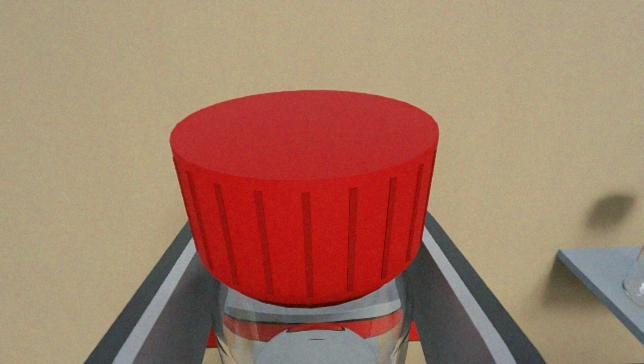

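Request:
move(target={"side":"left","x":0.305,"y":0.385,"z":1.45,"quat_wxyz":[0.5,0.5,-0.5,-0.5]}, min_time_s=0.7)

Request:
move(target={"side":"left","x":0.35,"y":0.385,"z":1.447,"quat_wxyz":[0.5,0.5,-0.5,-0.5]}, min_time_s=0.7)

Request:
move(target={"side":"left","x":0.39,"y":0.385,"z":1.435,"quat_wxyz":[0.5,0.5,-0.5,-0.5]}, min_time_s=0.7)

Request:
move(target={"side":"left","x":0.39,"y":0.385,"z":1.406,"quat_wxyz":[0.5,0.5,-0.5,-0.5]}, min_time_s=0.7)

Request:
move(target={"side":"left","x":0.39,"y":0.385,"z":1.3985,"quat_wxyz":[0.5,0.5,-0.5,-0.5]}, min_time_s=0.6)

Scene clock: 234.60 s.
Joint torques (N m): left_arm=[-19.11 13.65 3.59 -4.6 -0.64 -2.29 0.09] | right_arm=[-7.56 -17.14 -9.92 0.34 0.7 -0.99 -0.02]
External joint torques (N m): left_arm=[-1.98 0.61 -1.42 -0.06 -0.38 -0.27 0.08] | right_arm=[1.48 -1.64 0.75 -0.17 -0.35 0.23 -0.01]
Wrist force (N): left_arm=[0.8 -6.7 1.0] | right_arm=[2.9 4.6 0.6]
Wrist torque (N m): left_arm=[0.19 0.11 -0.03] | right_arm=[-0.24 0.01 -0.03]
Wrist force, peak (N): left_arm=[0.9 -7.3 1.4] | right_arm=[3.5 5.1 1.0]
move: done
base_odometry: x=+3.700 y=-0.485 heading=-0.045
lidar_m: 0.51 0.53 0.72 1.34 2.10 3.04 5.34 2.97 2.42 2.00 0.73 0.53
base_status: not commanded
joint_positions: torso_squat_rad=+0.350 torso_shift_rad=+0.000 torso_pitch_rad=+0.000 torso_yaw_rad=+0.000 left_shoulder_pitch_rad=-0.724 left_shoulder_roll_rad=+0.820 left_shoulder_yaw_rad=+0.377 left_elbow_rad=-1.877 left_forearm_roll_rad=+0.643 left_wrist_pitch_rad=+1.180 left_hand_roll_rad=-1.413 left_gripper_m=+0.055 right_shoulder_pitch_rad=+0.142 right_shoulder_roll_rad=-1.463 right_shoulder_yaw_rad=-0.535 right_elbow_rad=-2.181 right_forearm_roll_rad=-0.689 right_wrist_pitch_rad=+0.666 right_hand_roll_rad=+0.652 right_gripper_m=+0.100 head_pan_rad=+0.000 head_tilt_rad=+0.450
joint_status: all done
wheel_motors_off: 0
motor_effort: left_wheel=-8(9) right_wheel=+7(9)
contact_limits: left_gripper_m 672.5 mA; right_gripper_m 672.5 mA
chest: x=-0.2280 y=-0.0002 z=+1.2475 quat_wxyz=(+1.000, +0.000, +0.000, +0.000) (m; base frame)
left_hand: x=+0.3042 y=+0.3850 z=+1.4498 quat_wxyz=(+0.500, +0.500, -0.500, -0.500) (m; base frame)
left_hand_status: reached (checked arc, planned for 0.7 s): 1 mm and 0.0 deg off.
right_hand: x=+0.2299 y=-0.3999 z=+1.4124 quat_wxyz=(+0.500, -0.501, -0.500, +0.498) (m; base frame)
pictures: none

Scene clock: 235.70 s.
Joint torques (N m): left_arm=[-21.25 14.03 3.72 -5.94 -0.42 -2.52 0.08] | right_arm=[-7.6 -17.27 -9.55 0.38 0.86 -1.03 -0.17]
External joint torques (N m): left_arm=[-1.98 1.12 -1.18 -0.13 -0.31 -0.49 0.07] | right_arm=[1.44 -1.76 1.12 -0.13 -0.18 0.19 -0.16]
Wrist force (N): left_arm=[0.9 -6.8 1.2] | right_arm=[2.5 4.3 0.3]
Wrist torque (N m): left_arm=[0.20 0.13 -0.03] | right_arm=[-0.18 -0.05 -0.01]
Wrist force, peak (N): left_arm=[0.9 -7.3 0.7] | right_arm=[3.5 5.2 0.6]
move: done
base_odometry: x=+3.700 y=-0.485 heading=-0.045
lidar_m: 0.50 0.53 0.72 1.34 2.11 3.04 5.33 2.97 2.41 2.01 0.73 0.53
base_status: not commanded
joint_positions: torso_squat_rad=+0.350 torso_shift_rad=+0.000 torso_pitch_rad=+0.000 torso_yaw_rad=+0.000 left_shoulder_pitch_rad=-0.828 left_shoulder_roll_rad=+0.785 left_shoulder_yaw_rad=+0.301 left_elbow_rad=-1.673 left_forearm_roll_rad=+0.604 left_wrist_pitch_rad=+1.067 left_hand_roll_rad=-1.480 left_gripper_m=+0.055 right_shoulder_pitch_rad=+0.142 right_shoulder_roll_rad=-1.463 right_shoulder_yaw_rad=-0.535 right_elbow_rad=-2.181 right_forearm_roll_rad=-0.689 right_wrist_pitch_rad=+0.666 right_hand_roll_rad=+0.652 right_gripper_m=+0.100 head_pan_rad=+0.000 head_tilt_rad=+0.450
joint_status: all done
wheel_motors_off: 0
motor_effort: left_wheel=-9(9) right_wheel=+7(9)
contact_limits: left_gripper_m 672.5 mA; right_gripper_m 672.5 mA
chest: x=-0.2280 y=-0.0002 z=+1.2475 quat_wxyz=(+1.000, +0.000, +0.000, +0.000) (m; base frame)
left_hand: x=+0.3499 y=+0.3851 z=+1.4471 quat_wxyz=(+0.500, +0.500, -0.500, -0.500) (m; base frame)
left_hand_status: reached (checked arc, planned for 0.7 s): 0 mm and 0.0 deg off.
right_hand: x=+0.2299 y=-0.3999 z=+1.4124 quat_wxyz=(+0.500, -0.501, -0.500, +0.498) (m; base frame)
pictures: none

Scene clock: 236.80 s.
Joint torques (N m): left_arm=[-23.36 13.82 3.16 -7.25 -0.26 -2.4 0.14] | right_arm=[-8.03 -17.42 -9.62 0.29 0.74 -1.05 -0.16]
External joint torques (N m): left_arm=[-2.3 0.99 -1.46 -0.24 -0.28 -0.36 0.12] | right_arm=[1.01 -1.91 1.06 -0.21 -0.3 0.17 -0.16]
Wrist force (N): left_arm=[1.0 -7.0 1.1] | right_arm=[2.9 4.8 0.4]
Wrist torque (N m): left_arm=[0.23 0.13 -0.03] | right_arm=[-0.30 0.07 0.00]
Wrist force, peak (N): left_arm=[0.9 -7.6 1.2] | right_arm=[3.9 4.8 0.7]
move: done
base_odometry: x=+3.700 y=-0.485 heading=-0.045
lidar_m: 0.50 0.53 0.73 1.34 2.11 3.04 5.34 2.97 2.41 2.00 0.73 0.53
base_status: not commanded
joint_positions: torso_squat_rad=+0.350 torso_shift_rad=+0.000 torso_pitch_rad=+0.000 torso_yaw_rad=+0.000 left_shoulder_pitch_rad=-0.904 left_shoulder_roll_rad=+0.744 left_shoulder_yaw_rad=+0.252 left_elbow_rad=-1.482 left_forearm_roll_rad=+0.584 left_wrist_pitch_rad=+0.945 left_hand_roll_rad=-1.552 left_gripper_m=+0.055 right_shoulder_pitch_rad=+0.142 right_shoulder_roll_rad=-1.463 right_shoulder_yaw_rad=-0.535 right_elbow_rad=-2.181 right_forearm_roll_rad=-0.689 right_wrist_pitch_rad=+0.666 right_hand_roll_rad=+0.652 right_gripper_m=+0.100 head_pan_rad=+0.000 head_tilt_rad=+0.450
joint_status: all done
wheel_motors_off: 0
motor_effort: left_wheel=-8(9) right_wheel=+7(8)
contact_limits: left_gripper_m 672.5 mA; right_gripper_m 672.5 mA
chest: x=-0.2280 y=-0.0002 z=+1.2475 quat_wxyz=(+1.000, +0.000, +0.000, +0.000) (m; base frame)
left_hand: x=+0.3899 y=+0.3851 z=+1.4351 quat_wxyz=(+0.500, +0.500, -0.500, -0.500) (m; base frame)
left_hand_status: reached (checked arc, planned for 0.7 s): 0 mm and 0.0 deg off.
right_hand: x=+0.2299 y=-0.3999 z=+1.4124 quat_wxyz=(+0.500, -0.501, -0.500, +0.498) (m; base frame)
pictures: none

Scene clock: 237.83 s.
Joint torques (N m): left_arm=[-22.36 13.21 6.82 -8.83 -0.31 -2.51 0.05] | right_arm=[-8.16 -17.76 -9.7 0.27 0.94 -0.99 0.08]
External joint torques (N m): left_arm=[-1.56 0.22 2.05 -1.53 -0.34 -0.48 0.03] | right_arm=[0.88 -2.25 0.97 -0.24 -0.11 0.23 0.09]
Wrist force (N): left_arm=[1.4 -6.8 0.9] | right_arm=[3.4 4.1 0.4]
Wrist torque (N m): left_arm=[0.20 0.15 -0.03] | right_arm=[-0.18 0.01 -0.05]
Wrist force, peak (N): left_arm=[1.1 -7.2 0.5] | right_arm=[3.5 5.0 0.4]
move: done
base_odometry: x=+3.700 y=-0.485 heading=-0.045
lidar_m: 0.51 0.52 0.73 1.33 2.11 3.04 5.33 2.97 2.41 2.00 0.73 0.53
base_status: not commanded
joint_positions: torso_squat_rad=+0.350 torso_shift_rad=+0.000 torso_pitch_rad=+0.000 torso_yaw_rad=+0.000 left_shoulder_pitch_rad=-0.829 left_shoulder_roll_rad=+0.715 left_shoulder_yaw_rad=+0.259 left_elbow_rad=-1.516 left_forearm_roll_rad=+0.579 left_wrist_pitch_rad=+0.903 left_hand_roll_rad=-1.556 left_gripper_m=+0.055 right_shoulder_pitch_rad=+0.142 right_shoulder_roll_rad=-1.463 right_shoulder_yaw_rad=-0.535 right_elbow_rad=-2.181 right_forearm_roll_rad=-0.689 right_wrist_pitch_rad=+0.666 right_hand_roll_rad=+0.652 right_gripper_m=+0.100 head_pan_rad=+0.000 head_tilt_rad=+0.450
joint_status: all done
wheel_motors_off: 0
motor_effort: left_wheel=-8(9) right_wheel=+8(8)
contact_limits: left_gripper_m 672.5 mA; right_gripper_m 672.5 mA
chest: x=-0.2280 y=-0.0002 z=+1.2475 quat_wxyz=(+1.000, +0.000, +0.000, +0.000) (m; base frame)
left_hand: x=+0.3904 y=+0.3855 z=+1.4067 quat_wxyz=(+0.501, +0.499, -0.499, -0.501) (m; base frame)
left_hand_status: reached (checked arc, planned for 0.7 s): 1 mm and 0.2 deg off.
right_hand: x=+0.2299 y=-0.3999 z=+1.4124 quat_wxyz=(+0.500, -0.501, -0.500, +0.498) (m; base frame)
pictures: none

Scene clock: 238.77 s.
Joint torques (N m): left_arm=[-6.33 6.2 0.05 -1.61 0.58 3.83 0.1] | right_arm=[-7.95 -16.98 -9.66 0.29 0.89 -0.87 -0.22]
External joint torques (N m): left_arm=[14.34 -6.8 -4.74 5.73 0.55 5.86 0.09] | right_arm=[1.09 -1.47 1.01 -0.22 -0.15 0.36 -0.21]
Wrist force (N): left_arm=[-2.9 18.2 -8.3] | right_arm=[2.4 4.8 0.7]
Wrist torque (N m): left_arm=[0.66 0.14 -0.19] | right_arm=[-0.25 -0.02 -0.03]
Wrist force, peak (N): left_arm=[-1.9 19.9 -9.1] | right_arm=[2.7 5.4 0.8]
move: done
base_odometry: x=+3.700 y=-0.485 heading=-0.045
lidar_m: 0.50 0.52 0.72 1.34 2.10 3.04 5.33 2.96 2.42 2.01 0.73 0.53
base_status: not commanded
joint_positions: torso_squat_rad=+0.350 torso_shift_rad=+0.000 torso_pitch_rad=+0.000 torso_yaw_rad=+0.000 left_shoulder_pitch_rad=-0.809 left_shoulder_roll_rad=+0.707 left_shoulder_yaw_rad=+0.262 left_elbow_rad=-1.530 left_forearm_roll_rad=+0.575 left_wrist_pitch_rad=+0.884 left_hand_roll_rad=-1.558 left_gripper_m=+0.055 right_shoulder_pitch_rad=+0.142 right_shoulder_roll_rad=-1.463 right_shoulder_yaw_rad=-0.535 right_elbow_rad=-2.181 right_forearm_roll_rad=-0.689 right_wrist_pitch_rad=+0.666 right_hand_roll_rad=+0.652 right_gripper_m=+0.100 head_pan_rad=+0.000 head_tilt_rad=+0.450
joint_status: all done
wheel_motors_off: 0
motor_effort: left_wheel=-9(9) right_wheel=+7(8)
contact_limits: left_gripper_m 672.5 mA; right_gripper_m 672.5 mA
chest: x=-0.2281 y=-0.0003 z=+1.2475 quat_wxyz=(+1.000, +0.000, +0.000, +0.000) (m; base frame)
left_hand: x=+0.3892 y=+0.3849 z=+1.4030 quat_wxyz=(+0.498, +0.502, -0.501, -0.498) (m; base frame)
left_hand_status: reached (checked arc, planned for 0.6 s): 5 mm and 0.4 deg off.
right_hand: x=+0.2297 y=-0.4000 z=+1.4124 quat_wxyz=(+0.500, -0.501, -0.500, +0.498) (m; base frame)
pictures: none

Request:
move(target={"side":"left","x":0.39,"y":0.385,"z":1.4035,"quat_wxyz":[0.5,0.5,-0.5,-0.5]}, min_time_s=0.5)

Request:
move(joints={"left_gripper_m": 0.1}, cameras=["left_wrist_camera"])

Scene clock: 240.00 s.
Joint torques (N m): left_arm=[-15.81 11.47 2.95 -4.63 0.34 0.48 0.26] | right_arm=[-7.85 -17.45 -9.58 0.22 0.82 -0.99 -0.09]
External joint torques (N m): left_arm=[4.86 -1.52 -1.84 2.69 0.3 2.52 0.25] | right_arm=[1.19 -1.94 1.09 -0.28 -0.23 0.23 -0.08]
Wrist force (N): left_arm=[-1.1 4.2 -3.4] | right_arm=[2.5 4.5 0.5]
Wrist torque (N m): left_arm=[0.39 0.09 -0.13] | right_arm=[-0.25 -0.01 0.00]
Wrist force, peak (N): left_arm=[-3.1 18.5 -8.6] | right_arm=[3.4 5.1 -0.1]
move: done
base_odometry: x=+3.700 y=-0.485 heading=-0.045
lidar_m: 0.50 0.53 0.73 1.34 2.11 3.04 5.33 2.97 2.42 2.01 0.73 0.53
base_status: not commanded
joint_positions: torso_squat_rad=+0.350 torso_shift_rad=+0.000 torso_pitch_rad=+0.000 torso_yaw_rad=+0.000 left_shoulder_pitch_rad=-0.811 left_shoulder_roll_rad=+0.707 left_shoulder_yaw_rad=+0.262 left_elbow_rad=-1.531 left_forearm_roll_rad=+0.575 left_wrist_pitch_rad=+0.884 left_hand_roll_rad=-1.558 left_gripper_m=+0.055 right_shoulder_pitch_rad=+0.142 right_shoulder_roll_rad=-1.463 right_shoulder_yaw_rad=-0.535 right_elbow_rad=-2.181 right_forearm_roll_rad=-0.689 right_wrist_pitch_rad=+0.666 right_hand_roll_rad=+0.652 right_gripper_m=+0.100 head_pan_rad=+0.000 head_tilt_rad=+0.450
joint_status: all done
wheel_motors_off: 0
motor_effort: left_wheel=-9(9) right_wheel=+8(8)
contact_limits: left_gripper_m 672.5 mA; right_gripper_m 672.5 mA
chest: x=-0.2281 y=-0.0003 z=+1.2475 quat_wxyz=(+1.000, +0.000, +0.000, +0.000) (m; base frame)
left_hand: x=+0.3889 y=+0.3848 z=+1.4047 quat_wxyz=(+0.497, +0.503, -0.502, -0.498) (m; base frame)
left_hand_status: reached (checked arc, planned for 0.5 s): 2 mm and 0.6 deg off.
right_hand: x=+0.2297 y=-0.4000 z=+1.4124 quat_wxyz=(+0.500, -0.501, -0.500, +0.498) (m; base frame)
pictures: none

Scene clock: 241.00 s.
Joint torques (N m): left_arm=[-20.75 12.57 3.18 -6.52 0.15 -1.84 0.21] | right_arm=[-7.82 -17.59 -9.56 0.29 0.85 -0.97 -0.16]
External joint torques (N m): left_arm=[-0.08 -0.42 -1.61 0.82 0.11 0.19 0.2] | right_arm=[1.22 -2.09 1.11 -0.22 -0.19 0.25 -0.15]
Wrist force (N): left_arm=[1.0 -4.8 0.9] | right_arm=[3.1 4.3 0.4]
Wrist torque (N m): left_arm=[0.16 0.11 -0.05] | right_arm=[-0.21 0.05 -0.02]
Wrist force, peak (N): left_arm=[1.1 -5.7 0.8] | right_arm=[2.9 5.4 0.1]
move: done
base_odometry: x=+3.700 y=-0.485 heading=-0.045
lidar_m: 0.50 0.53 0.73 1.34 2.11 3.04 5.33 2.97 2.41 2.00 0.73 0.53
base_status: not commanded
joint_positions: torso_squat_rad=+0.350 torso_shift_rad=+0.000 torso_pitch_rad=+0.000 torso_yaw_rad=+0.000 left_shoulder_pitch_rad=-0.810 left_shoulder_roll_rad=+0.707 left_shoulder_yaw_rad=+0.262 left_elbow_rad=-1.530 left_forearm_roll_rad=+0.575 left_wrist_pitch_rad=+0.884 left_hand_roll_rad=-1.558 left_gripper_m=+0.100 right_shoulder_pitch_rad=+0.142 right_shoulder_roll_rad=-1.463 right_shoulder_yaw_rad=-0.535 right_elbow_rad=-2.181 right_forearm_roll_rad=-0.689 right_wrist_pitch_rad=+0.666 right_hand_roll_rad=+0.652 right_gripper_m=+0.100 head_pan_rad=+0.000 head_tilt_rad=+0.450
joint_status: all done
wheel_motors_off: 0
motor_effort: left_wheel=-8(9) right_wheel=+8(8)
contact_limits: left_gripper_m 672.5 mA; right_gripper_m 672.5 mA
chest: x=-0.2281 y=-0.0003 z=+1.2475 quat_wxyz=(+1.000, +0.000, +0.000, +0.000) (m; base frame)
left_hand: x=+0.3891 y=+0.3851 z=+1.4035 quat_wxyz=(+0.497, +0.503, -0.502, -0.498) (m; base frame)
right_hand: x=+0.2298 y=-0.4000 z=+1.4124 quat_wxyz=(+0.500, -0.501, -0.500, +0.498) (m; base frame)
pictures: left_wrist_camera
camera_calibration:
left_wrist_camera: T_world_to_cam=[[-0.0355014, -0.999344, -0.007095, 0.407542], [-0.459046, 0.0226128, -0.888125, 1.44368], [0.887703, -0.0282728, -0.459547, 0.384709], [0, 0, 0, 1]] pos_world=[0.335676, 0.385506, 1.46185]

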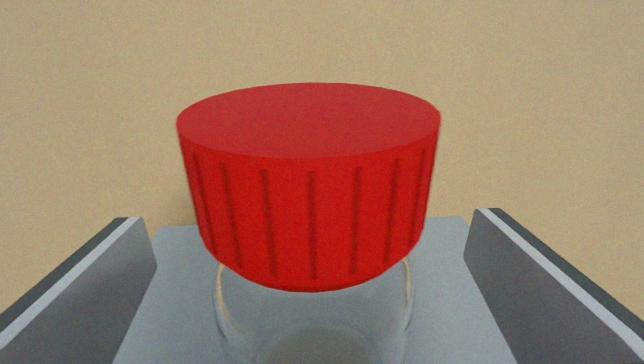

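Request:
move(target={"side":"left","x":0.33,"y":0.385,"z":1.41,"quat_wxyz":[0.5,0.5,-0.5,-0.5]}, min_time_s=0.8)

Request:
move(target={"side":"left","x":0.22,"y":0.36,"z":1.39,"quat_wxyz":[0.5,0.5,-0.5,-0.5]}, min_time_s=1.0, cameras=["left_wrist_camera"])

Request:
move(target={"side":"left","x":0.23,"y":0.15,"z":1.32,"quat_wxyz":[0.45452,0.45452,-0.54168,-0.54168]}, min_time_s=1.2, cameras=["left_wrist_camera"])

Scene clock: 244.57 s.
Joint torques (N m): left_arm=[-18.19 14.58 6.2 -6.33 -0.28 -2.16 0.38] | right_arm=[-8.01 -17 -9.35 0.4 0.91 -1.13 -0.2]
External joint torques (N m): left_arm=[-0.38 1.45 0.9 -0.58 -0.12 -0.14 0.37] | right_arm=[1.04 -1.49 1.32 -0.11 -0.13 0.09 -0.19]
Wrist force (N): left_arm=[1.0 -5.0 1.1] | right_arm=[3.1 4.6 0.9]
Wrist torque (N m): left_arm=[0.19 0.12 -0.14] | right_arm=[-0.22 0.05 0.01]
Wrist force, peak (N): left_arm=[0.6 -5.6 1.3] | right_arm=[4.1 5.1 0.5]
move: done
base_odometry: x=+3.700 y=-0.485 heading=-0.045
lidar_m: 0.50 0.52 0.72 1.34 2.10 3.04 5.34 2.96 2.42 2.01 0.73 0.53
base_status: not commanded
joint_positions: torso_squat_rad=+0.350 torso_shift_rad=+0.000 torso_pitch_rad=+0.000 torso_yaw_rad=+0.000 left_shoulder_pitch_rad=-0.664 left_shoulder_roll_rad=+0.758 left_shoulder_yaw_rad=+0.336 left_elbow_rad=-1.819 left_forearm_roll_rad=+0.605 left_wrist_pitch_rad=+1.043 left_hand_roll_rad=-1.450 left_gripper_m=+0.100 right_shoulder_pitch_rad=+0.142 right_shoulder_roll_rad=-1.463 right_shoulder_yaw_rad=-0.535 right_elbow_rad=-2.181 right_forearm_roll_rad=-0.689 right_wrist_pitch_rad=+0.666 right_hand_roll_rad=+0.652 right_gripper_m=+0.100 head_pan_rad=+0.000 head_tilt_rad=+0.450
joint_status: all done
wheel_motors_off: 0
motor_effort: left_wheel=-9(9) right_wheel=+8(9)
contact_limits: left_gripper_m 672.5 mA; right_gripper_m 672.5 mA
chest: x=-0.2281 y=-0.0002 z=+1.2475 quat_wxyz=(+1.000, +0.000, +0.000, +0.000) (m; base frame)
left_hand: x=+0.3301 y=+0.3850 z=+1.4100 quat_wxyz=(+0.500, +0.500, -0.500, -0.500) (m; base frame)
left_hand_status: reached (checked arc, planned for 0.8 s): 0 mm and 0.0 deg off.
right_hand: x=+0.2298 y=-0.3999 z=+1.4124 quat_wxyz=(+0.500, -0.501, -0.500, +0.498) (m; base frame)
pictures: none

Scene clock: 245.90 s.
Joint torques (N m): left_arm=[-13.03 13.38 5.79 -3.64 -0.45 -2.14 0.24] | right_arm=[-7.46 -17.63 -9.95 0.48 0.76 -1.09 -0.16]
External joint torques (N m): left_arm=[-0.89 1.32 0.64 -0.5 0.08 -0.2 0.23] | right_arm=[1.58 -2.12 0.72 -0.03 -0.28 0.13 -0.15]
Wrist force (N): left_arm=[0.8 -4.7 1.3] | right_arm=[2.7 5.0 1.2]
Wrist torque (N m): left_arm=[0.16 0.09 -0.15] | right_arm=[-0.31 -0.03 -0.04]
Wrist force, peak (N): left_arm=[0.6 -5.5 1.4] | right_arm=[3.7 4.6 0.3]
move: done
base_odometry: x=+3.700 y=-0.485 heading=-0.045
lidar_m: 0.50 0.52 0.73 1.34 2.11 3.04 5.33 2.97 2.42 2.01 0.73 0.53
base_status: not commanded
joint_positions: torso_squat_rad=+0.350 torso_shift_rad=+0.000 torso_pitch_rad=+0.000 torso_yaw_rad=+0.000 left_shoulder_pitch_rad=-0.354 left_shoulder_roll_rad=+0.758 left_shoulder_yaw_rad=+0.503 left_elbow_rad=-2.336 left_forearm_roll_rad=+0.651 left_wrist_pitch_rad=+1.241 left_hand_roll_rad=-1.268 left_gripper_m=+0.100 right_shoulder_pitch_rad=+0.142 right_shoulder_roll_rad=-1.463 right_shoulder_yaw_rad=-0.535 right_elbow_rad=-2.181 right_forearm_roll_rad=-0.689 right_wrist_pitch_rad=+0.666 right_hand_roll_rad=+0.652 right_gripper_m=+0.100 head_pan_rad=+0.000 head_tilt_rad=+0.450
joint_status: all done
wheel_motors_off: 0
motor_effort: left_wheel=-8(9) right_wheel=+7(8)
contact_limits: left_gripper_m 672.5 mA; right_gripper_m 672.5 mA
chest: x=-0.2281 y=-0.0002 z=+1.2475 quat_wxyz=(+1.000, +0.000, +0.000, +0.000) (m; base frame)
left_hand: x=+0.2201 y=+0.3599 z=+1.3900 quat_wxyz=(+0.500, +0.500, -0.500, -0.500) (m; base frame)
left_hand_status: reached (checked arc, planned for 1.0 s): 0 mm and 0.0 deg off.
right_hand: x=+0.2298 y=-0.3999 z=+1.4124 quat_wxyz=(+0.500, -0.501, -0.500, +0.498) (m; base frame)
pictures: left_wrist_camera
camera_calibration:
left_wrist_camera: T_world_to_cam=[[-0.036028, -0.999337, -0.00529503, 0.373953], [-0.466879, 0.0215161, -0.884059, 1.35114], [0.883587, -0.0293788, -0.467345, 0.540021], [0, 0, 0, 1]] pos_world=[0.167135, 0.360498, 1.44884]

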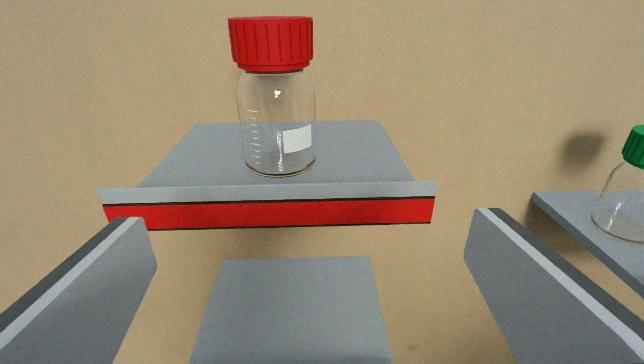

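Scene clock: 247.43 s.
Joint torques (N m): left_arm=[-14.34 4.09 3.27 -5.79 -0.77 -1.81 0.57] | right_arm=[-7.98 -17.44 -9.34 0.4 0.96 -1 -0.19]
External joint torques (N m): left_arm=[-0.74 0.73 -0.87 -0.47 -0.03 0.06 0.55] | right_arm=[1.06 -1.93 1.33 -0.11 -0.09 0.23 -0.18]
Wrist force (N): left_arm=[0.9 -4.8 1.2] | right_arm=[2.6 4.4 0.7]
Wrist torque (N m): left_arm=[0.15 0.11 -0.15] | right_arm=[-0.23 0.01 -0.01]
Wrist force, peak (N): left_arm=[1.0 -5.6 1.0] | right_arm=[4.1 4.8 0.7]
move: done
base_odometry: x=+3.700 y=-0.485 heading=-0.045
lidar_m: 0.51 0.53 0.72 1.34 2.10 3.04 5.33 2.97 2.41 2.00 0.73 0.53
base_status: not commanded
joint_positions: torso_squat_rad=+0.350 torso_shift_rad=+0.000 torso_pitch_rad=+0.000 torso_yaw_rad=+0.000 left_shoulder_pitch_rad=-0.432 left_shoulder_roll_rad=+0.363 left_shoulder_yaw_rad=-0.147 left_elbow_rad=-2.478 left_forearm_roll_rad=+0.037 left_wrist_pitch_rad=+1.271 left_hand_roll_rad=-1.162 left_gripper_m=+0.100 right_shoulder_pitch_rad=+0.142 right_shoulder_roll_rad=-1.463 right_shoulder_yaw_rad=-0.535 right_elbow_rad=-2.181 right_forearm_roll_rad=-0.689 right_wrist_pitch_rad=+0.666 right_hand_roll_rad=+0.652 right_gripper_m=+0.100 head_pan_rad=+0.000 head_tilt_rad=+0.450
joint_status: all done
wheel_motors_off: 0
motor_effort: left_wheel=-9(9) right_wheel=+8(9)
contact_limits: left_gripper_m 672.5 mA; right_gripper_m 672.5 mA
chest: x=-0.2281 y=-0.0002 z=+1.2475 quat_wxyz=(+1.000, +0.000, +0.000, +0.000) (m; base frame)
left_hand: x=+0.2295 y=+0.1499 z=+1.3202 quat_wxyz=(+0.454, +0.454, -0.542, -0.543) (m; base frame)
left_hand_status: reached (checked arc, planned for 1.2 s): 0 mm and 0.2 deg off.
right_hand: x=+0.2298 y=-0.3999 z=+1.4124 quat_wxyz=(+0.500, -0.501, -0.500, +0.498) (m; base frame)
pictures: left_wrist_camera
camera_calibration:
left_wrist_camera: T_world_to_cam=[[-0.212326, -0.97718, -0.006044, 0.202114], [-0.456259, 0.104604, -0.883677, 1.28296], [0.864144, -0.18487, -0.468058, 0.521505], [0, 0, 0, 1]] pos_world=[0.177622, 0.15971, 1.37904]

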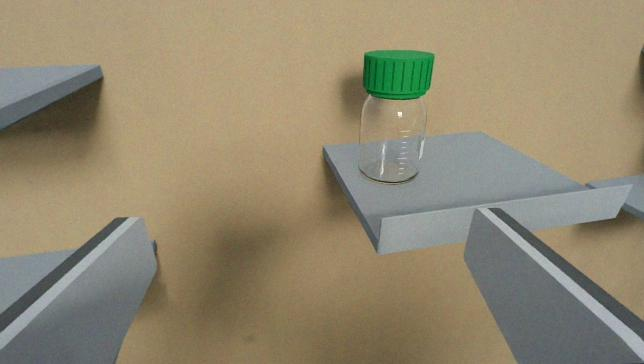

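Request:
move(target={"side":"left","x":0.31,"y":0.0755,"z":1.318,"quat_wxyz":[0.45452,0.45452,-0.54168,-0.54168]}, min_time_s=1.0, cameras=["left_wrist_camera"])

Scene clock: 249.70 s.
Joint torques (N m): left_arm=[-18.06 2.37 2.95 -6.4 -0.84 -1.86 0.52] | right_arm=[-7.92 -17.31 -9.97 0.38 0.78 -0.97 -0.07]
External joint torques (N m): left_arm=[-0.27 0.8 -1.4 0.67 -0.07 -0.04 0.5] | right_arm=[1.12 -1.81 0.7 -0.13 -0.26 0.25 -0.07]
Wrist force (N): left_arm=[0.5 -4.6 1.1] | right_arm=[3.2 4.3 0.8]
Wrist torque (N m): left_arm=[0.13 0.07 -0.15] | right_arm=[-0.20 0.09 -0.02]
Wrist force, peak (N): left_arm=[0.6 -5.6 0.9] | right_arm=[3.9 4.7 0.8]
move: done
base_odometry: x=+3.700 y=-0.485 heading=-0.045
lidar_m: 0.51 0.52 0.72 1.34 2.11 3.04 5.34 2.97 2.42 2.01 0.73 0.53
base_status: not commanded
joint_positions: torso_squat_rad=+0.350 torso_shift_rad=+0.000 torso_pitch_rad=+0.000 torso_yaw_rad=+0.000 left_shoulder_pitch_rad=-0.664 left_shoulder_roll_rad=+0.202 left_shoulder_yaw_rad=-0.279 left_elbow_rad=-2.057 left_forearm_roll_rad=-0.166 left_wrist_pitch_rad=+1.116 left_hand_roll_rad=-1.102 left_gripper_m=+0.100 right_shoulder_pitch_rad=+0.142 right_shoulder_roll_rad=-1.463 right_shoulder_yaw_rad=-0.535 right_elbow_rad=-2.181 right_forearm_roll_rad=-0.689 right_wrist_pitch_rad=+0.666 right_hand_roll_rad=+0.652 right_gripper_m=+0.100 head_pan_rad=+0.000 head_tilt_rad=+0.450
joint_status: all done
wheel_motors_off: 0
motor_effort: left_wheel=-8(9) right_wheel=+8(9)
contact_limits: left_gripper_m 672.5 mA; right_gripper_m 672.5 mA
chest: x=-0.2280 y=-0.0002 z=+1.2475 quat_wxyz=(+1.000, +0.000, +0.000, +0.000) (m; base frame)
left_hand: x=+0.3100 y=+0.0756 z=+1.3183 quat_wxyz=(+0.454, +0.455, -0.542, -0.541) (m; base frame)
left_hand_status: reached (checked arc, planned for 1.0 s): 0 mm and 0.0 deg off.
right_hand: x=+0.2298 y=-0.3999 z=+1.4124 quat_wxyz=(+0.500, -0.501, -0.500, +0.498) (m; base frame)
pictures: left_wrist_camera
camera_calibration:
left_wrist_camera: T_world_to_cam=[[-0.209015, -0.9779, -0.00502203, 0.144249], [-0.455414, 0.101881, -0.884431, 1.32676], [0.865396, -0.182572, -0.466644, 0.435001], [0, 0, 0, 1]] pos_world=[0.257927, 0.0853075, 1.37714]

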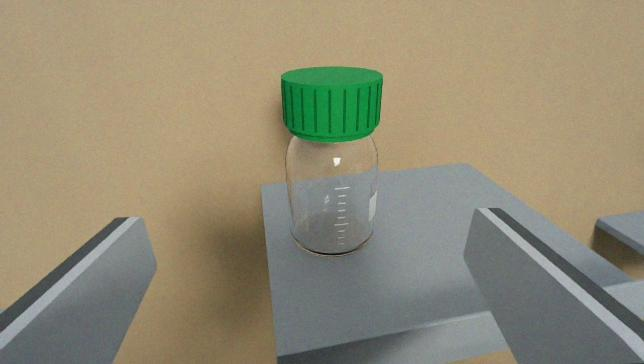

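Request:
move(target={"side":"left","x":0.36,"y":0.0578,"z":1.311,"quat_wxyz":[0.45452,0.45452,-0.54168,-0.54168]}, min_time_s=0.8, cameras=["left_wrist_camera"])

Scene clock: 251.57 s.
Joint torques (N m): left_arm=[-21.04 2.14 5.5 -7.48 -0.87 -1.68 0.41] | right_arm=[-7.66 -17.3 -9.92 0.41 0.91 -0.95 -0.17]
External joint torques (N m): left_arm=[-1.01 0.02 0.93 0.54 -0.11 0.09 0.4] | right_arm=[1.38 -1.8 0.75 -0.09 -0.13 0.27 -0.16]
Wrist force (N): left_arm=[1.2 -4.8 1.3] | right_arm=[3.0 4.3 0.9]
Wrist torque (N m): left_arm=[0.16 0.12 -0.15] | right_arm=[-0.22 0.01 -0.06]
Wrist force, peak (N): left_arm=[1.3 -5.5 0.8] | right_arm=[3.8 4.7 1.5]
move: done
base_odometry: x=+3.700 y=-0.485 heading=-0.045
lidar_m: 0.51 0.52 0.72 1.34 2.11 3.05 5.33 2.96 2.41 2.00 0.73 0.53
base_status: not commanded
joint_positions: torso_squat_rad=+0.350 torso_shift_rad=+0.000 torso_pitch_rad=+0.000 torso_yaw_rad=+0.000 left_shoulder_pitch_rad=-0.772 left_shoulder_roll_rad=+0.175 left_shoulder_yaw_rad=-0.275 left_elbow_rad=-1.791 left_forearm_roll_rad=-0.190 left_wrist_pitch_rad=+0.964 left_hand_roll_rad=-1.056 left_gripper_m=+0.100 right_shoulder_pitch_rad=+0.142 right_shoulder_roll_rad=-1.463 right_shoulder_yaw_rad=-0.535 right_elbow_rad=-2.181 right_forearm_roll_rad=-0.689 right_wrist_pitch_rad=+0.666 right_hand_roll_rad=+0.652 right_gripper_m=+0.100 head_pan_rad=+0.000 head_tilt_rad=+0.450
joint_status: all done
wheel_motors_off: 0
motor_effort: left_wheel=-8(9) right_wheel=+6(8)
contact_limits: left_gripper_m 672.5 mA; right_gripper_m 672.5 mA
chest: x=-0.2280 y=-0.0002 z=+1.2475 quat_wxyz=(+1.000, +0.000, +0.000, +0.000) (m; base frame)
left_hand: x=+0.3599 y=+0.0577 z=+1.3112 quat_wxyz=(+0.454, +0.455, -0.542, -0.542) (m; base frame)
left_hand_status: reached (checked arc, planned for 0.8 s): 0 mm and 0.0 deg off.
right_hand: x=+0.2298 y=-0.3999 z=+1.4124 quat_wxyz=(+0.500, -0.501, -0.500, +0.498) (m; base frame)
pictures: left_wrist_camera
camera_calibration:
left_wrist_camera: T_world_to_cam=[[-0.209308, -0.977834, -0.00550425, 0.137887], [-0.455525, 0.102484, -0.884304, 1.34485], [0.865267, -0.182584, -0.466879, 0.3856], [0, 0, 0, 1]] pos_world=[0.307826, 0.0674096, 1.37004]

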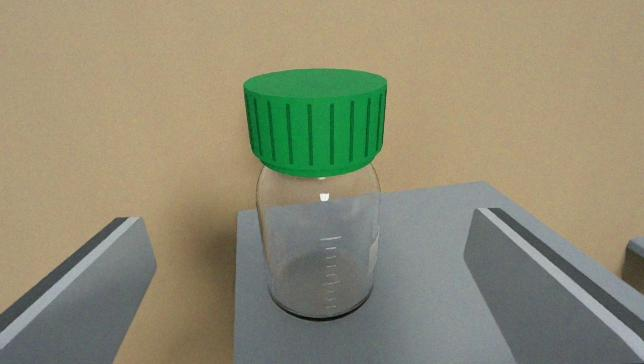

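Request:
move(target={"side":"left","x":0.388,"y":0.052,"z":1.3095,"quat_wxyz":[0.45452,0.45452,-0.54168,-0.54168]}, min_time_s=0.6)

Request:
move(target={"side":"left","x":0.414,"y":0.047,"z":1.309,"quat_wxyz":[0.45452,0.45452,-0.54168,-0.54168]}, min_time_s=0.6)

Request:
move(joints={"left_gripper_m": 0.04}, cameras=["left_wrist_camera"])

Scene clock: 253.37 s.
Joint torques (N m): left_arm=[-22.83 2.74 5.6 -7.99 -0.76 -1.84 0.52] | right_arm=[-8.31 -17.21 -8.84 0.25 0.86 -1.1 -0.19]
External joint torques (N m): left_arm=[-1.54 -0.01 0.99 0.45 -0.04 -0.09 0.51] | right_arm=[0.73 -1.7 1.83 -0.25 -0.18 0.12 -0.18]
Wrist force (N): left_arm=[0.7 -5.0 1.2] | right_arm=[2.2 4.6 0.6]
Wrist torque (N m): left_arm=[0.17 0.07 -0.15] | right_arm=[-0.24 -0.06 -0.05]
Wrist force, peak (N): left_arm=[0.9 -5.9 1.4] | right_arm=[3.2 5.6 0.3]
move: done
base_odometry: x=+3.700 y=-0.485 heading=-0.045
lidar_m: 0.51 0.53 0.72 1.33 2.11 3.04 5.33 2.97 2.42 2.01 0.73 0.53
base_status: not commanded
joint_positions: torso_squat_rad=+0.350 torso_shift_rad=+0.000 torso_pitch_rad=+0.000 torso_yaw_rad=+0.000 left_shoulder_pitch_rad=-0.842 left_shoulder_roll_rad=+0.167 left_shoulder_yaw_rad=-0.262 left_elbow_rad=-1.635 left_forearm_roll_rad=-0.193 left_wrist_pitch_rad=+0.879 left_hand_roll_rad=-1.033 left_gripper_m=+0.100 right_shoulder_pitch_rad=+0.142 right_shoulder_roll_rad=-1.463 right_shoulder_yaw_rad=-0.535 right_elbow_rad=-2.181 right_forearm_roll_rad=-0.689 right_wrist_pitch_rad=+0.666 right_hand_roll_rad=+0.652 right_gripper_m=+0.100 head_pan_rad=+0.000 head_tilt_rad=+0.450
joint_status: all done
wheel_motors_off: 0
motor_effort: left_wheel=-9(9) right_wheel=+7(8)
contact_limits: left_gripper_m 672.5 mA; right_gripper_m 672.5 mA
chest: x=-0.2280 y=-0.0002 z=+1.2475 quat_wxyz=(+1.000, +0.000, +0.000, +0.000) (m; base frame)
left_hand: x=+0.3876 y=+0.0520 z=+1.3097 quat_wxyz=(+0.454, +0.455, -0.542, -0.542) (m; base frame)
left_hand_status: reached (checked arc, planned for 0.6 s): 0 mm and 0.0 deg off.
right_hand: x=+0.2298 y=-0.3999 z=+1.4124 quat_wxyz=(+0.500, -0.501, -0.500, +0.498) (m; base frame)
pictures: none

Scene clock: 254.30 s.
Joint torques (N m): left_arm=[-23.25 3.86 5.86 -8.28 -0.76 -1.74 0.55] | right_arm=[-8.36 -17.49 -9.47 0.4 0.95 -0.93 -0.11]
External joint torques (N m): left_arm=[-0.75 0.37 1.29 0.52 -0.08 -0.02 0.54] | right_arm=[0.68 -1.99 1.2 -0.1 -0.09 0.29 -0.1]
Wrist force (N): left_arm=[1.0 -5.1 0.8] | right_arm=[2.5 4.9 0.6]
Wrist torque (N m): left_arm=[0.21 0.09 -0.17] | right_arm=[-0.29 0.03 -0.05]
Wrist force, peak (N): left_arm=[1.8 -5.7 0.9] | right_arm=[3.1 5.3 1.6]
move: done
base_odometry: x=+3.700 y=-0.485 heading=-0.045
lidar_m: 0.50 0.52 0.72 1.34 2.10 3.04 5.33 2.97 2.42 2.01 0.72 0.53
base_status: not commanded
joint_positions: torso_squat_rad=+0.350 torso_shift_rad=+0.000 torso_pitch_rad=+0.000 torso_yaw_rad=+0.000 left_shoulder_pitch_rad=-0.917 left_shoulder_roll_rad=+0.160 left_shoulder_yaw_rad=-0.250 left_elbow_rad=-1.476 left_forearm_roll_rad=-0.198 left_wrist_pitch_rad=+0.794 left_hand_roll_rad=-1.009 left_gripper_m=+0.100 right_shoulder_pitch_rad=+0.142 right_shoulder_roll_rad=-1.463 right_shoulder_yaw_rad=-0.535 right_elbow_rad=-2.181 right_forearm_roll_rad=-0.689 right_wrist_pitch_rad=+0.666 right_hand_roll_rad=+0.652 right_gripper_m=+0.100 head_pan_rad=+0.000 head_tilt_rad=+0.450
joint_status: all done
wheel_motors_off: 0
motor_effort: left_wheel=-9(9) right_wheel=+7(8)
contact_limits: left_gripper_m 672.5 mA; right_gripper_m 672.5 mA
chest: x=-0.2280 y=-0.0002 z=+1.2475 quat_wxyz=(+1.000, +0.000, +0.000, +0.000) (m; base frame)
left_hand: x=+0.4135 y=+0.0469 z=+1.3092 quat_wxyz=(+0.454, +0.455, -0.542, -0.542) (m; base frame)
left_hand_status: reached (checked arc, planned for 0.6 s): 1 mm and 0.0 deg off.
right_hand: x=+0.2298 y=-0.3999 z=+1.4124 quat_wxyz=(+0.500, -0.501, -0.500, +0.498) (m; base frame)
pictures: none

Scene clock: 255.50 s.
Joint torques (N m): left_arm=[-23.43 3.82 5.41 -8.26 -0.7 -1.72 0.51] | right_arm=[-8.03 -17.51 -10.13 0.22 0.85 -1.06 -0.08]
External joint torques (N m): left_arm=[-0.93 0.33 0.84 0.54 -0.01 0.01 0.5] | right_arm=[1.02 -2 0.54 -0.29 -0.2 0.16 -0.07]
Wrist force (N): left_arm=[1.4 -4.5 0.9] | right_arm=[2.5 4.6 0.4]
Wrist torque (N m): left_arm=[0.18 0.08 -0.15] | right_arm=[-0.27 -0.01 -0.01]
Wrist force, peak (N): left_arm=[0.8 -5.3 1.1] | right_arm=[3.1 5.1 1.0]
move: off_target
base_odometry: x=+3.700 y=-0.485 heading=-0.045
lidar_m: 0.50 0.53 0.73 1.34 2.10 3.04 5.33 2.97 2.42 2.01 0.73 0.53
base_status: not commanded
joint_positions: torso_squat_rad=+0.350 torso_shift_rad=+0.000 torso_pitch_rad=+0.000 torso_yaw_rad=+0.000 left_shoulder_pitch_rad=-0.917 left_shoulder_roll_rad=+0.160 left_shoulder_yaw_rad=-0.250 left_elbow_rad=-1.476 left_forearm_roll_rad=-0.198 left_wrist_pitch_rad=+0.794 left_hand_roll_rad=-1.009 left_gripper_m=+0.055 right_shoulder_pitch_rad=+0.142 right_shoulder_roll_rad=-1.463 right_shoulder_yaw_rad=-0.535 right_elbow_rad=-2.181 right_forearm_roll_rad=-0.689 right_wrist_pitch_rad=+0.666 right_hand_roll_rad=+0.652 right_gripper_m=+0.100 head_pan_rad=+0.000 head_tilt_rad=+0.450
joint_status: left_gripper_m off_target (ended at +0.055, target +0.040)
wheel_motors_off: 0
motor_effort: left_wheel=-8(9) right_wheel=+7(8)
contact_limits: left_gripper_m 672.5 mA; right_gripper_m 672.5 mA
chest: x=-0.2280 y=-0.0002 z=+1.2475 quat_wxyz=(+1.000, +0.000, +0.000, +0.000) (m; base frame)
left_hand: x=+0.4135 y=+0.0469 z=+1.3092 quat_wxyz=(+0.454, +0.455, -0.542, -0.542) (m; base frame)
right_hand: x=+0.2298 y=-0.3999 z=+1.4124 quat_wxyz=(+0.500, -0.501, -0.500, +0.498) (m; base frame)
pictures: left_wrist_camera
camera_calibration:
left_wrist_camera: T_world_to_cam=[[-0.209471, -0.977799, -0.00561346, 0.138839], [-0.455556, 0.102669, -0.884267, 1.36854], [0.865211, -0.182671, -0.466948, 0.336455], [0, 0, 0, 1]] pos_world=[0.361426, 0.05671, 1.36804]

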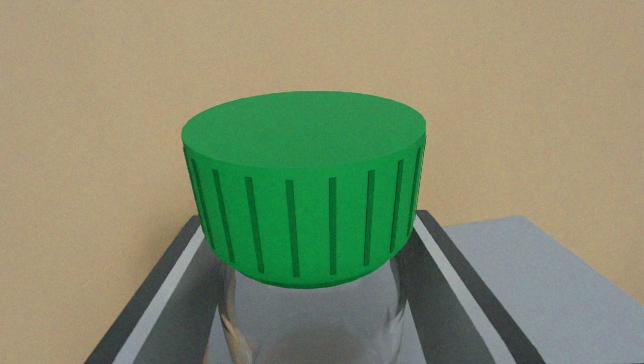

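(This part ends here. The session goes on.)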